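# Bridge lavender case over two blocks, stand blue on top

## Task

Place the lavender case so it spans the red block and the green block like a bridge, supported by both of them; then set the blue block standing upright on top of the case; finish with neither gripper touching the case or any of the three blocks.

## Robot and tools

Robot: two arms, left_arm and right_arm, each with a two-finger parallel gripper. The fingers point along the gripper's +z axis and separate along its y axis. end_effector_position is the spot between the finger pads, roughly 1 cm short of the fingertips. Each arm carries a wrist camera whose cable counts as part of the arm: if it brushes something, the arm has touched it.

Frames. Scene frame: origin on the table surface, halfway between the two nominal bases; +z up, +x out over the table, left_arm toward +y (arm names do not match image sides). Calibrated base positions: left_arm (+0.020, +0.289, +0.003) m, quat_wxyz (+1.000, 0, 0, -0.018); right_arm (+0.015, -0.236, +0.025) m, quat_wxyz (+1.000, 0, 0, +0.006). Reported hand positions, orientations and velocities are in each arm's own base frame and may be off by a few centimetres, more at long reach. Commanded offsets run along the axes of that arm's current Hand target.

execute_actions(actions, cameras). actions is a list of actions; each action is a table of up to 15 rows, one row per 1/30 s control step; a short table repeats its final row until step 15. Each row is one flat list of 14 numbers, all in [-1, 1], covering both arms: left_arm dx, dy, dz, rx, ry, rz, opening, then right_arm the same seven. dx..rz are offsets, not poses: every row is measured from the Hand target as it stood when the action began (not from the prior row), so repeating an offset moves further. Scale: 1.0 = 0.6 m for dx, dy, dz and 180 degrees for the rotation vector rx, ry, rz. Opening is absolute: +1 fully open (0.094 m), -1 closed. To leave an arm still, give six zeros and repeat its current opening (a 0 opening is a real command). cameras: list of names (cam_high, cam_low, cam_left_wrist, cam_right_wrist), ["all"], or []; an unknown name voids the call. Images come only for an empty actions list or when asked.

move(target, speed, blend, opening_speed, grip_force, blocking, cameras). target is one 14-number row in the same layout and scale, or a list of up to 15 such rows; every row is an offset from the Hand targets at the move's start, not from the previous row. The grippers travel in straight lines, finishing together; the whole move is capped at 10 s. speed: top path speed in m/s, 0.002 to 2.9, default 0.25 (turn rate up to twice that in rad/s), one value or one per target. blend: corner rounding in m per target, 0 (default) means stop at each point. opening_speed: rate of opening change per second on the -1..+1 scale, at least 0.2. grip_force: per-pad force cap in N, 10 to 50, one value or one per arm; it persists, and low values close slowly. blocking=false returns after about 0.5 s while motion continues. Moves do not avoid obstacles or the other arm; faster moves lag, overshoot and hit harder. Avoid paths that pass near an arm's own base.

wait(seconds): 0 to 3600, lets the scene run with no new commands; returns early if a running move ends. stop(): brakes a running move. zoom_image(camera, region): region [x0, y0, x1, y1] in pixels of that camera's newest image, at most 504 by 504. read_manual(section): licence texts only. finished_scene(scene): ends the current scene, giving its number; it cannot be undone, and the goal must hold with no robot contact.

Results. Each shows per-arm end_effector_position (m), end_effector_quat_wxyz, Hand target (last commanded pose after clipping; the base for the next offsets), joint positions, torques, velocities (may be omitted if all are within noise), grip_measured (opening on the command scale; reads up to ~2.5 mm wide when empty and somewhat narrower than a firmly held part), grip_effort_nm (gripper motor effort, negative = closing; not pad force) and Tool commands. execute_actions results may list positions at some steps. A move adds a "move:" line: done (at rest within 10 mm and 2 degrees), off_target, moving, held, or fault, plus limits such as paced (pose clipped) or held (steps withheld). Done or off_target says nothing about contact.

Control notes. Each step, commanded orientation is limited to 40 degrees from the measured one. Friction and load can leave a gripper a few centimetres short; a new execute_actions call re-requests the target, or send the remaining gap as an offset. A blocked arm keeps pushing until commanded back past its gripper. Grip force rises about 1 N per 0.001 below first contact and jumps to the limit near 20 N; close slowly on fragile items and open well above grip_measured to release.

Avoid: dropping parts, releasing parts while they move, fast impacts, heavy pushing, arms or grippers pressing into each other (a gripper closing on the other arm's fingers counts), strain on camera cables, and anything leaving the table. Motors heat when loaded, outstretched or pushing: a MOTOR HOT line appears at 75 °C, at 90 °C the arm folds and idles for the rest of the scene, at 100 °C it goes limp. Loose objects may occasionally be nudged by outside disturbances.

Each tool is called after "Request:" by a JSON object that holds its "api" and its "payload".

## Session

Request:
{"api": "execute_actions", "payload": {"actions": []}}

Request:
{"api": "zoom_image", "payload": {"camera": "cam_high", "region": [240, 250, 560, 400]}}

Scene clock: 0.00 s.
left_arm: end_effector_position=(+0.4044, +0.0368, +0.1100) grip_measured=+1.000 grip_effort_nm=n/a end_effector_quat_wxyz=(+0.601, -0.059, +0.796, +0.045) | right_arm: end_effector_position=(+0.4100, -0.0019, +0.1110) grip_measured=+1.000 grip_effort_nm=n/a end_effector_quat_wxyz=(+0.579, -0.044, +0.814, -0.019)
Joint positions: left_arm=[0.044 1.56 0.377 0.905 -0.101 -0.027 0.094] | right_arm=[-0.027 1.518 0.432 0.751 -0.046 -0.102 0.094]
Joint velocities: within noise
Joint torques (N m): no reading
Motor temperatures (°C): left_arm=[24 28 33 28 26 25 24] | right_arm=[24 29 30 28 24 25 23]
Heat: left arm: 33 °C; right arm: 30 °C.
Hand target: left_arm +0.4050, +0.0376, +0.1117; +0.602, -0.060, +0.795, +0.047 | right_arm +0.4120, -0.0019, +0.1168; +0.586, -0.044, +0.809, -0.019
Tool commands: left_gripper/opening=+1.0 right_gripper/opening=+1.0

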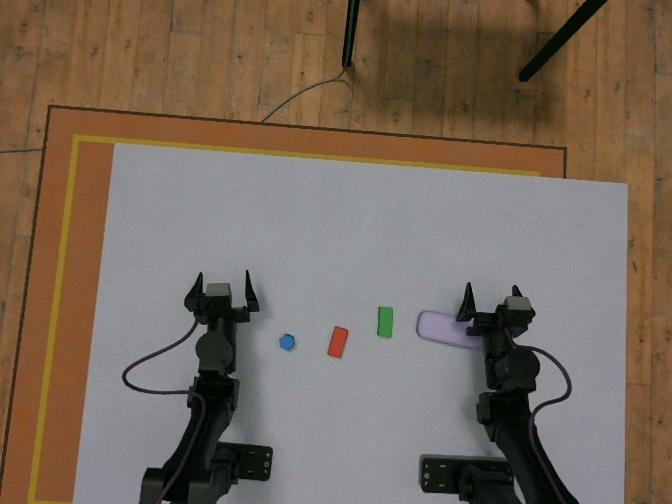

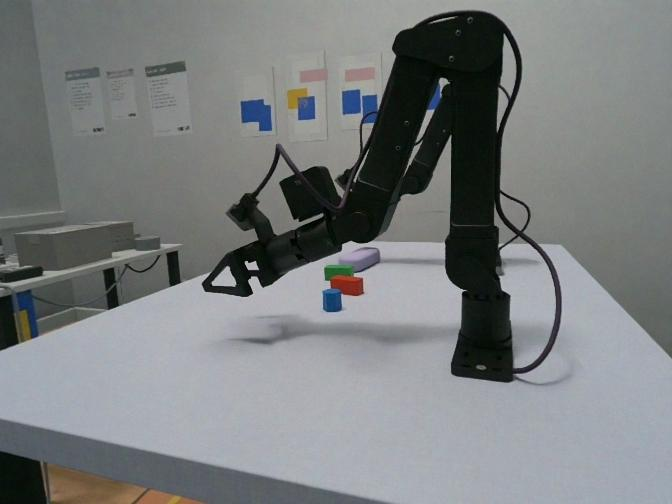

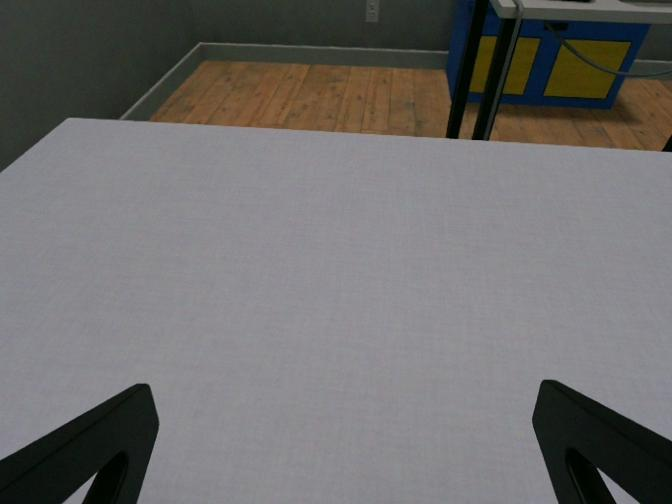

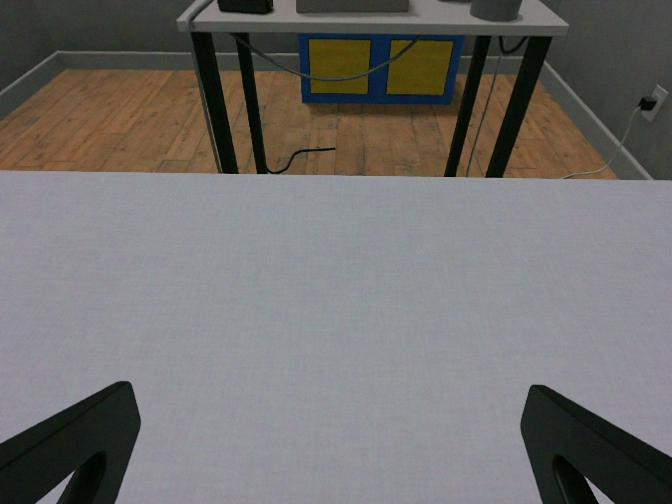

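Scaled by 1.575 from the camera's image (finer frame: 960x720).

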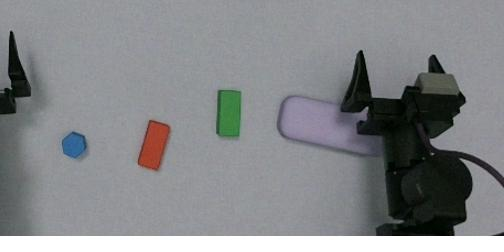

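Request:
{"api": "move", "payload": {"target": [0.082,-0.2254,-0.2214,0.0322,0.4118,0.0411,0.25,0.1053,0.0929,-0.1364,0.3085,0.3207,0.4631,1], "speed": 0.5, "cameras": ["cam_high","cam_left_wrist","cam_right_wrist"]}}

Scene clock: 19.17 s.
left_arm: end_effector_position=(+0.2860, -0.1154, +0.0991) grip_measured=+0.253 grip_effort_nm=-0.14 end_effector_quat_wxyz=(+0.008, +0.002, +1.000, -0.003) | right_arm: end_effector_position=(+0.3090, +0.0463, +0.0762) grip_measured=+1.000 grip_effort_nm=-0.01 end_effector_quat_wxyz=(+0.006, +0.711, +0.703, +0.002)
Joint positions: left_arm=[-0.387 1.699 1.336 -1.19 0 -0.382 0.059] | right_arm=[0.149 1.735 1.286 -1.111 0.006 1.73 0.094]
Joint torques (N m): left_arm=[-0.54 -5.04 8.18 -0.04 -0.02 -0.1] | right_arm=[-0.35 -5.53 9.46 0.22 -0.06 0.12]
Heat: left arm: 35 °C; right arm: 31 °C.
Hand target: left_arm +0.2860, -0.1174, +0.1000; +0.000, +0.000, +1.000, +0.000 | right_arm +0.3120, +0.0460, +0.0778; +0.000, +0.717, +0.697, +0.000
Off the commanded pose: left_arm 0.002 m, 1 deg | right_arm 0.004 m, 1 deg.
move: done

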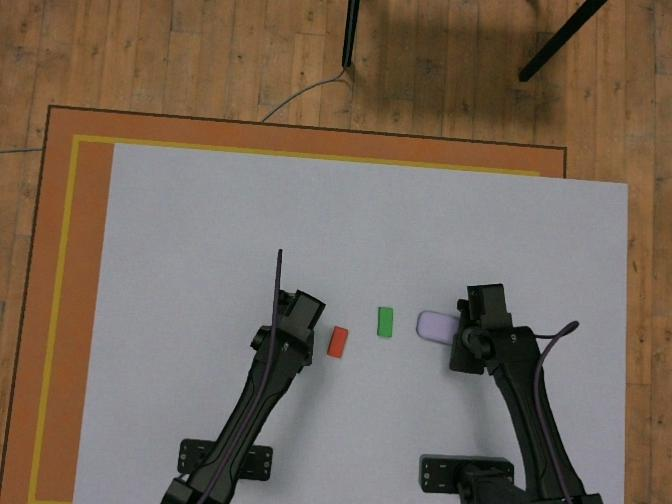

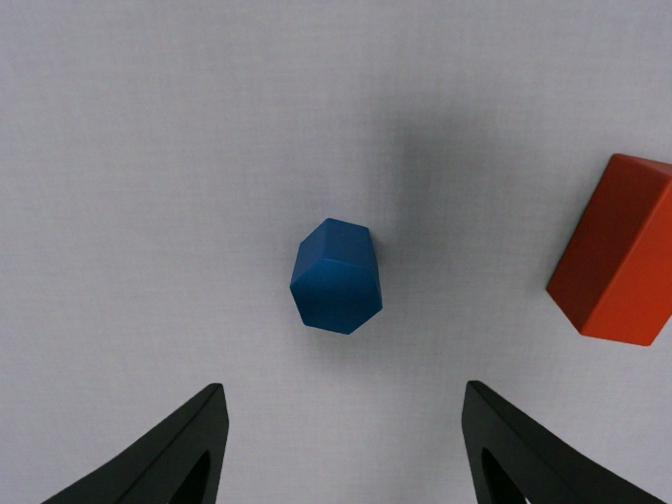

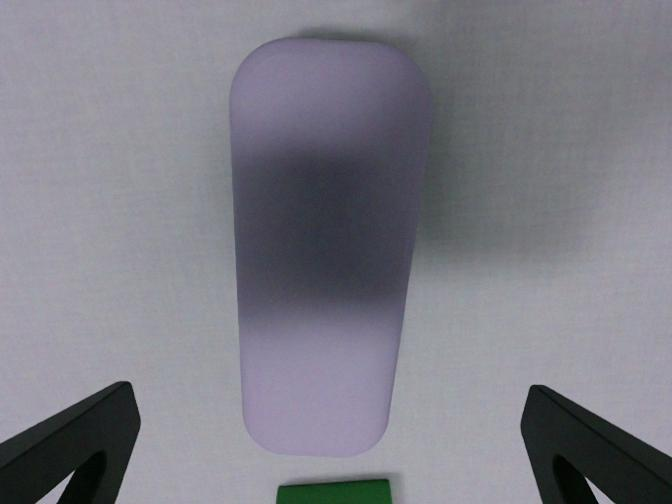

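Request:
{"api": "move", "payload": {"target": [[0.0092,0.0023,0.1342,0,0,-0.0672,0.25,0.0038,-0.0043,0.133,0,0,0.0154,1],[0.0092,0.0023,0.1342,0,0,-0.0672,-0.38,0.0038,-0.0043,0.133,0,0,0.0154,0.3],[0.0092,0.0023,-0.02,0,0,-0.0672,-0.38,0.0038,-0.0043,-0.012,0,0,0.0154,0.3],[0.0017,0.1123,-0.0667,0,0,-0.0672,-0.38,0.3398,-0.0412,-0.012,0,0,-0.1783,0.3]], "speed": [0.2,0.2,0.2,0.3], "blend": [0,0,0.03,0], "opening_speed": 1.0, "cameras": ["cam_high","cam_low","cam_left_wrist"]}}

Request:
{"api": "zoom_image", "payload": {"camera": "cam_high", "region": [300, 270, 450, 380]}}

Request:
{"api": "zoom_image", "payload": {"camera": "cam_low", "region": [280, 200, 410, 310]}}

Scene clock: 45.07 s.
left_arm: end_effector_position=(+0.2846, -0.0529, +0.1263) grip_measured=-0.351 grip_effort_nm=-1.03 end_effector_quat_wxyz=(-0.013, -0.106, +0.994, +0.001) | right_arm: end_effector_position=(+0.2907, +0.2484, +0.0845) grip_measured=+0.322 grip_effort_nm=-1.03 end_effector_quat_wxyz=(+0.002, +0.497, +0.868, +0.005)
Joint positions: left_arm=[-0.184 1.662 1.403 -1.338 0.005 -0.397 0.03] | right_arm=[0.704 1.996 1.661 -1.225 0 1.745 0.062]
Joint torques (N m): left_arm=[0.53 -8.02 8.18 -0.16 -0.09 0.11] | right_arm=[0.21 -7.53 9.95 0.18 0 -0.01]
Heat: left arm: 37 °C; right arm: 32 °C.
Hand target: left_arm +0.2850, -0.0501, +0.1400; +0.000, -0.105, +0.994, +0.000 | right_arm +0.2930, +0.2505, +0.0852; +0.000, +0.496, +0.868, +0.001
Off the commanded pose: left_arm 0.014 m, 2 deg | right_arm 0.003 m, 1 deg.
move: off_target (left_arm); target 2's new opening was sent with right_arm's hand 0.012 m and 2 deg from that target

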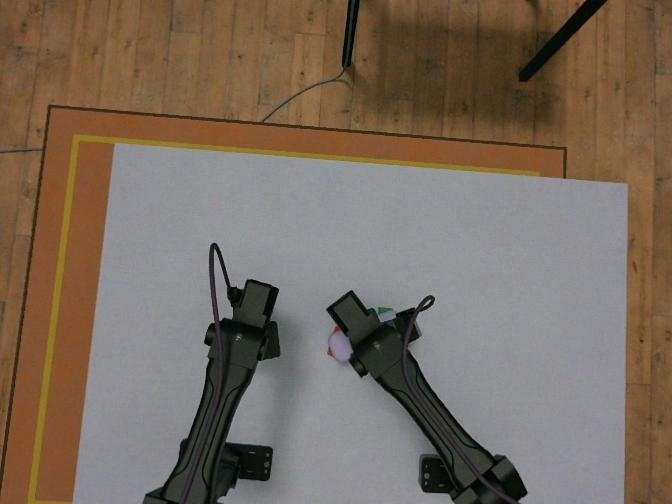

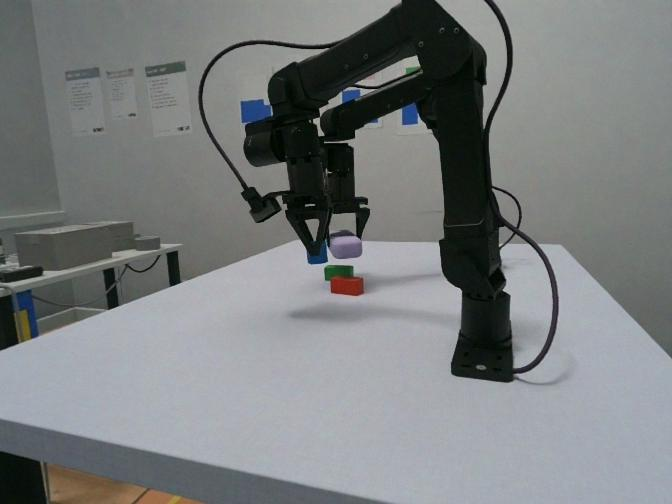

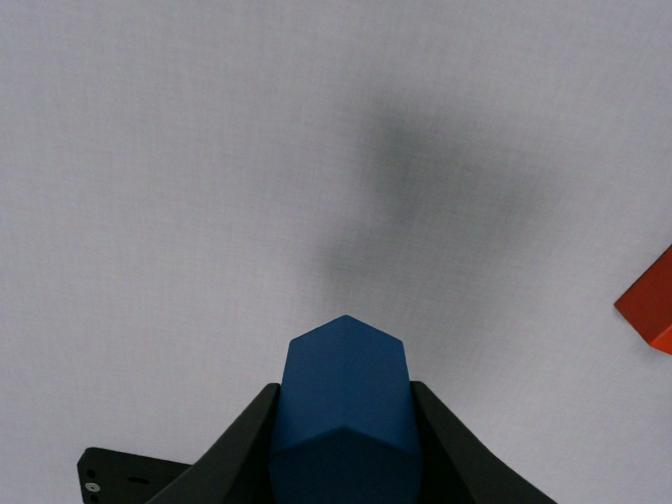

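Scaled by 3.360 from the camera's image (finer frame: 960x720).

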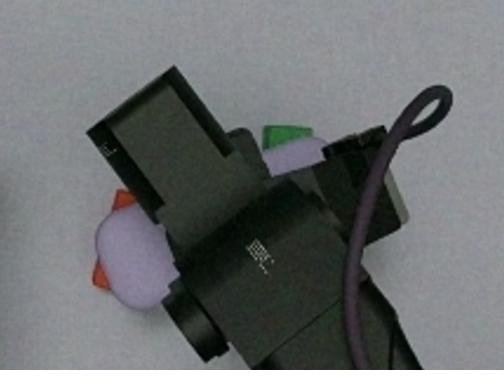

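Scaled by 3.877 from the camera's image (finer frame: 960x720).

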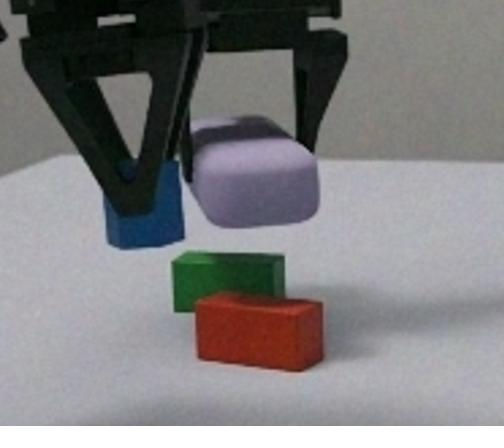

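Request:
{"api": "zoom_image", "payload": {"camera": "cam_high", "region": [320, 290, 410, 370]}}

Scaled by 5.600 from the camera's image (finer frame: 960x720).

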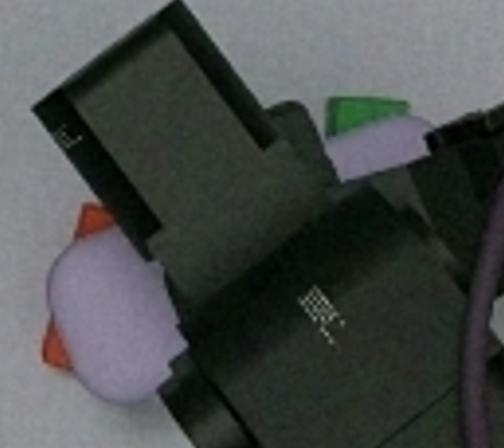

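Request:
{"api": "move", "payload": {"target": [[0,0,0,0,0,0,-0.38,0.011,-0.0132,0.067,0,0,0,0.3],[0,0,0,0,0,0,-0.38,0.011,-0.0132,0.092,0,0,0,0.3],[0,0,0,0,0,0,-0.38,0.011,-0.0132,0.092,0,0,0,1],[0,0,0,0,0,0,-0.38,0.011,-0.0132,-0.0747,0,0,0,1],[0.033,-0.378,-0.0083,0,0,0,-0.38,-0.3675,-0.1972,-0.1,0,0,0,1]], "speed": [0.15,0.06,0.06,0.2,0.35], "blend": [0.01,0,0,0.03,0], "opening_speed": 1.2, "cameras": ["cam_high","cam_low","cam_left_wrist"]}}

Request:
{"api": "zoom_image", "payload": {"camera": "cam_low", "region": [280, 200, 410, 310]}}

Request:
{"api": "zoom_image", "payload": {"camera": "cam_high", "region": [300, 270, 450, 380]}}

Scene clock: 65.67 s.
left_arm: end_effector_position=(+0.2928, -0.0886, +0.1406) grip_measured=-0.351 grip_effort_nm=-1.03 end_effector_quat_wxyz=(+0.012, -0.091, +0.996, -0.012) | right_arm: end_effector_position=(+0.2975, +0.1621, +0.1303) grip_measured=+0.998 grip_effort_nm=0.09 end_effector_quat_wxyz=(+0.001, +0.494, +0.869, +0.002)
Joint positions: left_arm=[-0.289 1.67 1.469 -1.338 0.013 -0.472 0.03] | right_arm=[0.496 1.822 1.607 -1.351 0 1.53 0.094]
Joint torques (N m): left_arm=[0.43 -6.48 4.74 0.18 -0.11 0.11] | right_arm=[-0.4 -9.84 5.48 0.2 -0.01 -0.04]
Heat: left arm: 37 °C; right arm: 32 °C.
Hand target: left_arm +0.2884, -0.0839, +0.1376; +0.005, -0.090, +0.996, -0.004 (not the last commanded pose) | right_arm +0.2905, +0.1556, +0.1358; +0.000, +0.496, +0.868, +0.000 (not the last commanded pose)
Off the commanded pose: left_arm 0.189 m, 3 deg | right_arm 0.162 m, 0 deg.
move: held (left_arm; a check stopped the path), off_target (right_arm; braked when a check withheld steps of left_arm); path passed 4 of 5 targets; blend cut to 0.0075 m at target 1; target 3's new opening was sent with right_arm's hand 0.014 m and 2 deg from that target; limits=held
pose unreachable (left arm): on one or more control steps of this call, first in action 0 (counted from 0), this arm could not follow its commanded pose, so it was not sent that pose on those steps. It may still have moved: this result reports where it is.
cause: moving toward the commanded pose would bring a part of the arm too close to another arm (this arm's wrist (the part past joint 4) and the right arm's wrist (the part past joint 4), 65 mm apart when this arm was first held).

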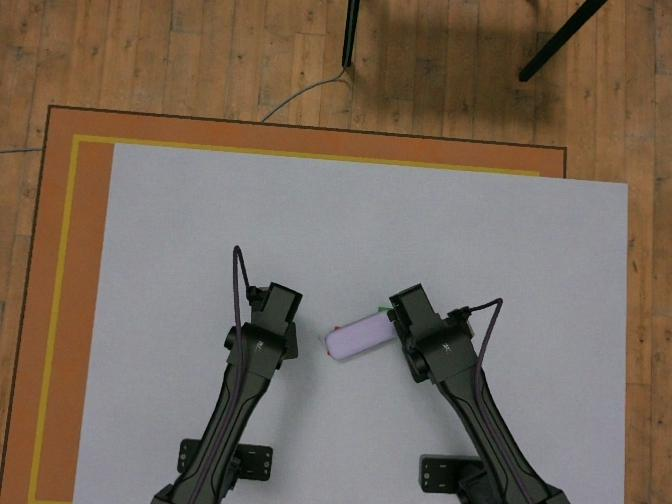

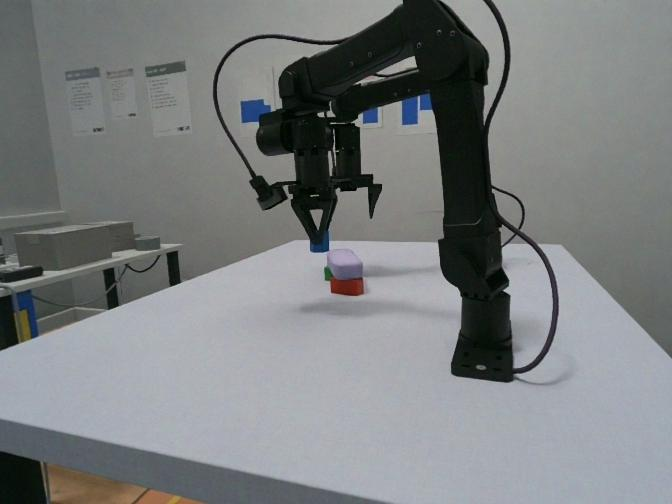

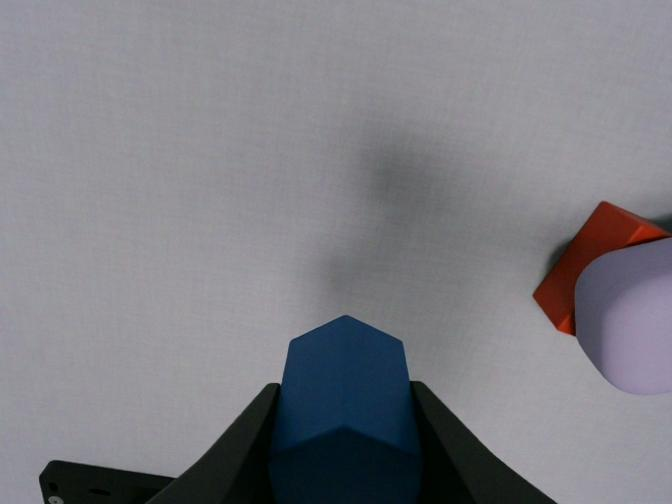

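Scaled by 3.877 from the camera's image (finer frame: 960x720).

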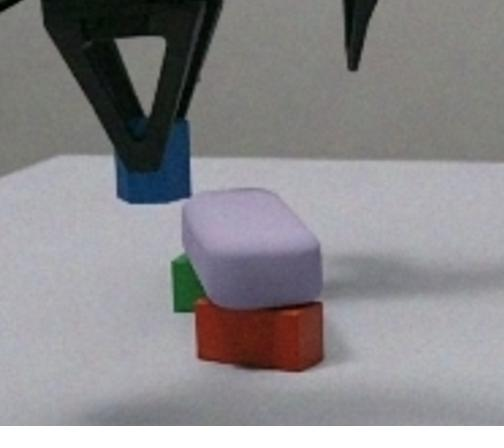

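Scaled by 3.360 from the camera's image (finer frame: 960x720).

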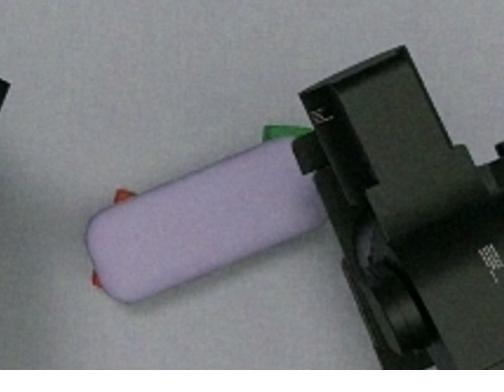

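Request:
{"api": "move", "payload": {"target": [[0,0,0,0,0,0,-0.38,-0.158,-0.093,-0.0333,0,0,0,1],[0.0148,-0.3297,-0.0045,-0.0028,0.0029,0,-0.38,-0.31,-0.1633,-0.0333,0,0,0,1]], "speed": [0.3,0.3], "blend": [0.03,0], "cameras": ["cam_high","cam_low","cam_left_wrist"]}}

Request:
{"api": "zoom_image", "payload": {"camera": "cam_low", "region": [280, 200, 410, 310]}}

Scene clock: 75.37 s.
left_arm: end_effector_position=(+0.3146, -0.2832, +0.1471) grip_measured=-0.351 grip_effort_nm=-1.02 end_effector_quat_wxyz=(+0.008, -0.083, +0.996, -0.016) | right_arm: end_effector_position=(+0.2976, -0.0519, +0.1529) grip_measured=+0.998 grip_effort_nm=0.09 end_effector_quat_wxyz=(+0.002, +0.495, +0.869, +0.000)
Joint positions: left_arm=[-0.73 2.176 2.184 -1.544 0.012 -0.897 0.03] | right_arm=[-0.176 1.685 1.534 -1.416 0.001 0.86 0.094]
Joint torques (N m): left_arm=[0.06 -8.06 8.05 -0.07 -0.14 -0.12] | right_arm=[-0.4 -5.3 9.58 0.22 -0.03 -0.03]
Heat: left arm: 36 °C; right arm: 32 °C.
Hand target: left_arm +0.3149, -0.2802, +0.1421; +0.000, -0.090, +0.996, -0.001 | right_arm +0.3005, -0.0543, +0.1556; +0.000, +0.496, +0.868, +0.000
Off the commanded pose: left_arm 0.006 m, 2 deg | right_arm 0.005 m, 0 deg.
move: done

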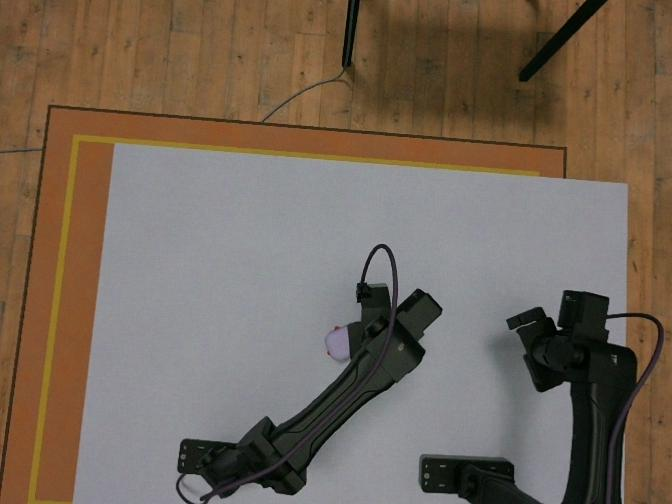

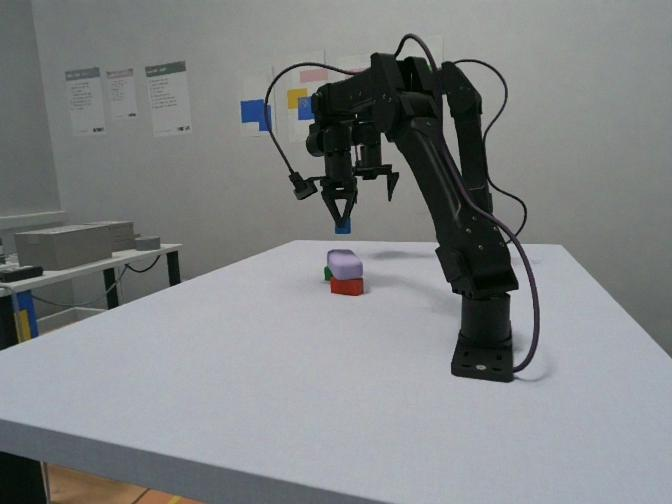

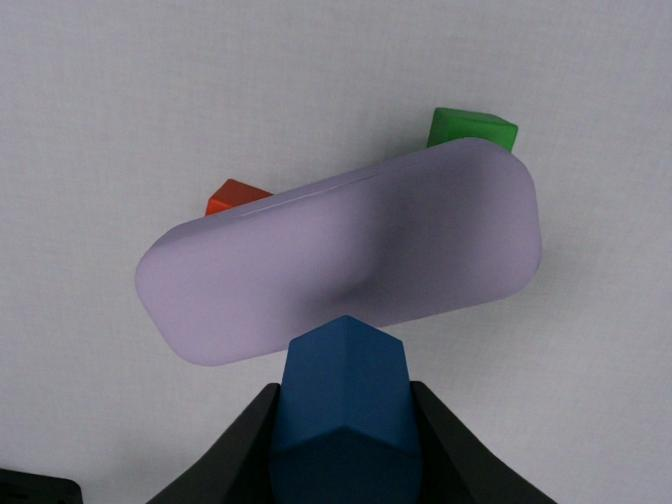

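Scaled by 3.877 from the camera's image (finer frame: 960x720).

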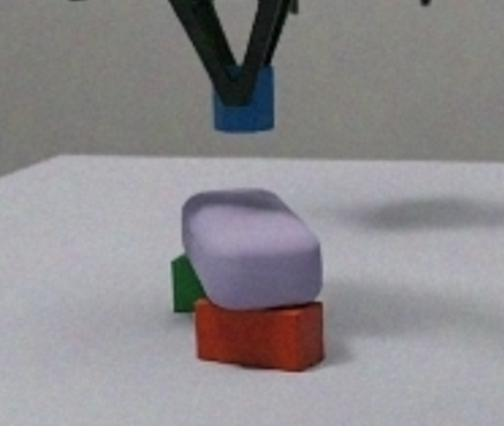

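Request:
{"api": "move", "payload": {"target": [[-0.0044,-0.0049,0.0617,0,0,0,-0.38,0,0,0,0,0,0,1],[-0.0044,-0.0049,0.0902,0,0,0,-0.38,0,0,0,0,0,0,1],[-0.0044,-0.0049,0.0735,0,0,0,-0.38,0,0,0,0,0,0,1],[-0.0044,-0.0049,0.0735,0,0,0,0.25,0,0,0,0,0,0,1],[-0.0044,-0.0049,-0.02,0,0,0,0.25,0,0,0,0,0,0,1],[-0.0067,0.2698,-0.0765,0,0,0,0.25,0,0,0,0,0,0,1]], "speed": [0.15,0.05,0.05,0.05,0.15,0.3], "blend": [0.008,0,0,0,0.02,0], "opening_speed": 1.2, "cameras": ["cam_high","cam_low"]}}

Request:
{"api": "zoom_image", "payload": {"camera": "cam_low", "region": [280, 200, 410, 310]}}

Request:
{"api": "zoom_image", "payload": {"camera": "cam_high", "region": [300, 270, 450, 380]}}

Scene clock: 91.43 s.
left_arm: end_effector_position=(+0.2990, -0.1268, +0.1831) grip_measured=+0.247 grip_effort_nm=0.15 end_effector_quat_wxyz=(+0.004, -0.091, +0.996, -0.005) | right_arm: end_effector_position=(+0.2976, -0.0519, +0.1529) grip_measured=+0.998 grip_effort_nm=0.09 end_effector_quat_wxyz=(+0.002, +0.495, +0.869, +0.000)
Joint positions: left_arm=[-0.402 1.785 1.774 -1.547 0.004 -0.584 0.059] | right_arm=[-0.176 1.685 1.534 -1.416 0.001 0.86 0.094]
Joint torques (N m): left_arm=[0.51 -9.16 4.63 -0.06 -0.06 0.1] | right_arm=[-0.43 -5.3 9.63 0.22 -0.02 -0.05]
Heat: left arm: 37 °C; right arm: 32 °C.
Hand target: left_arm +0.2900, -0.1201, +0.1879; +0.001, -0.090, +0.996, -0.001 | right_arm +0.3005, -0.0543, +0.1556; +0.000, +0.496, +0.868, +0.000
Off the commanded pose: left_arm 0.012 m, 1 deg | right_arm 0.005 m, 0 deg.
move: off_target (left_arm)

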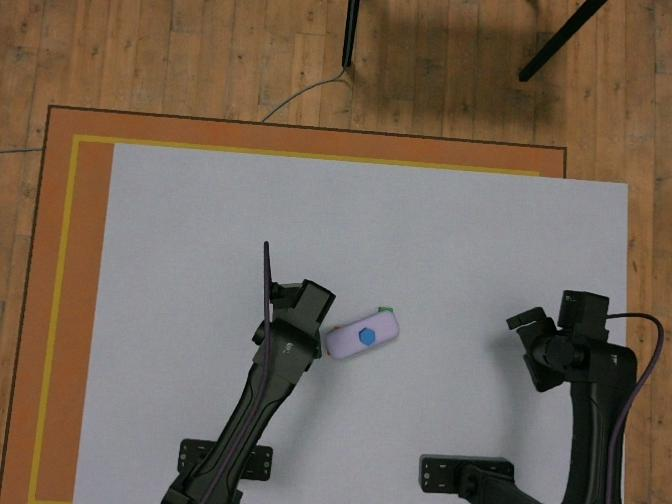

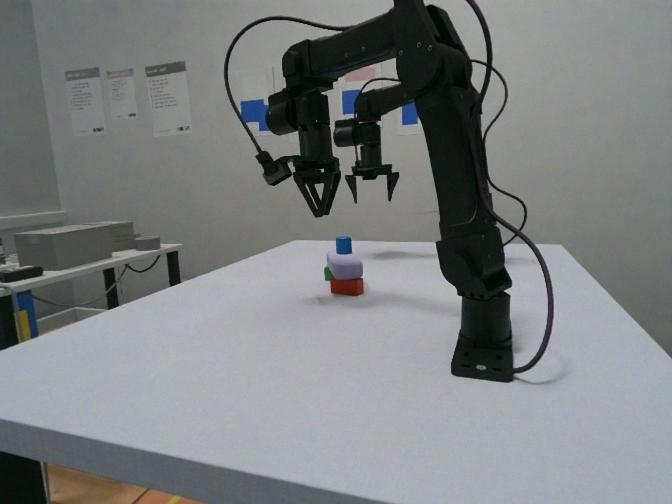

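Scaled by 3.877 from the camera's image (finer frame: 960x720).

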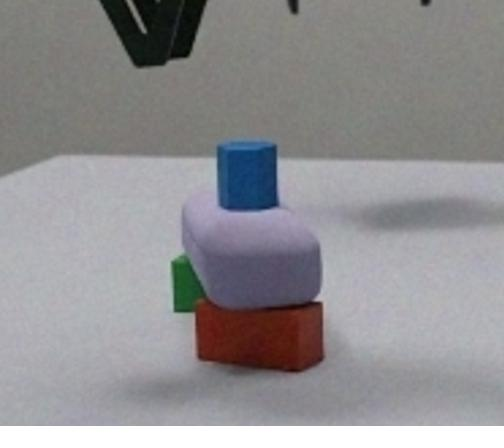

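Scaled by 3.360 from the camera's image (finer frame: 960x720).

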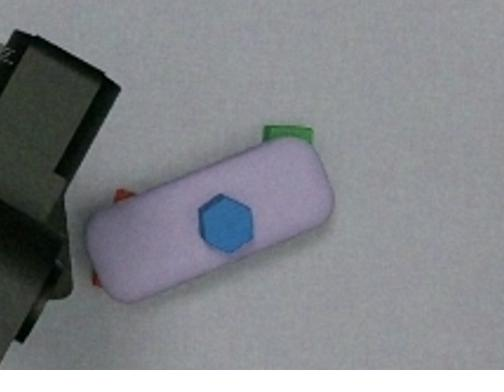

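Request:
{"api": "finished_scene", "payload": {"scene": 2}}

The scene is finished: the task was done.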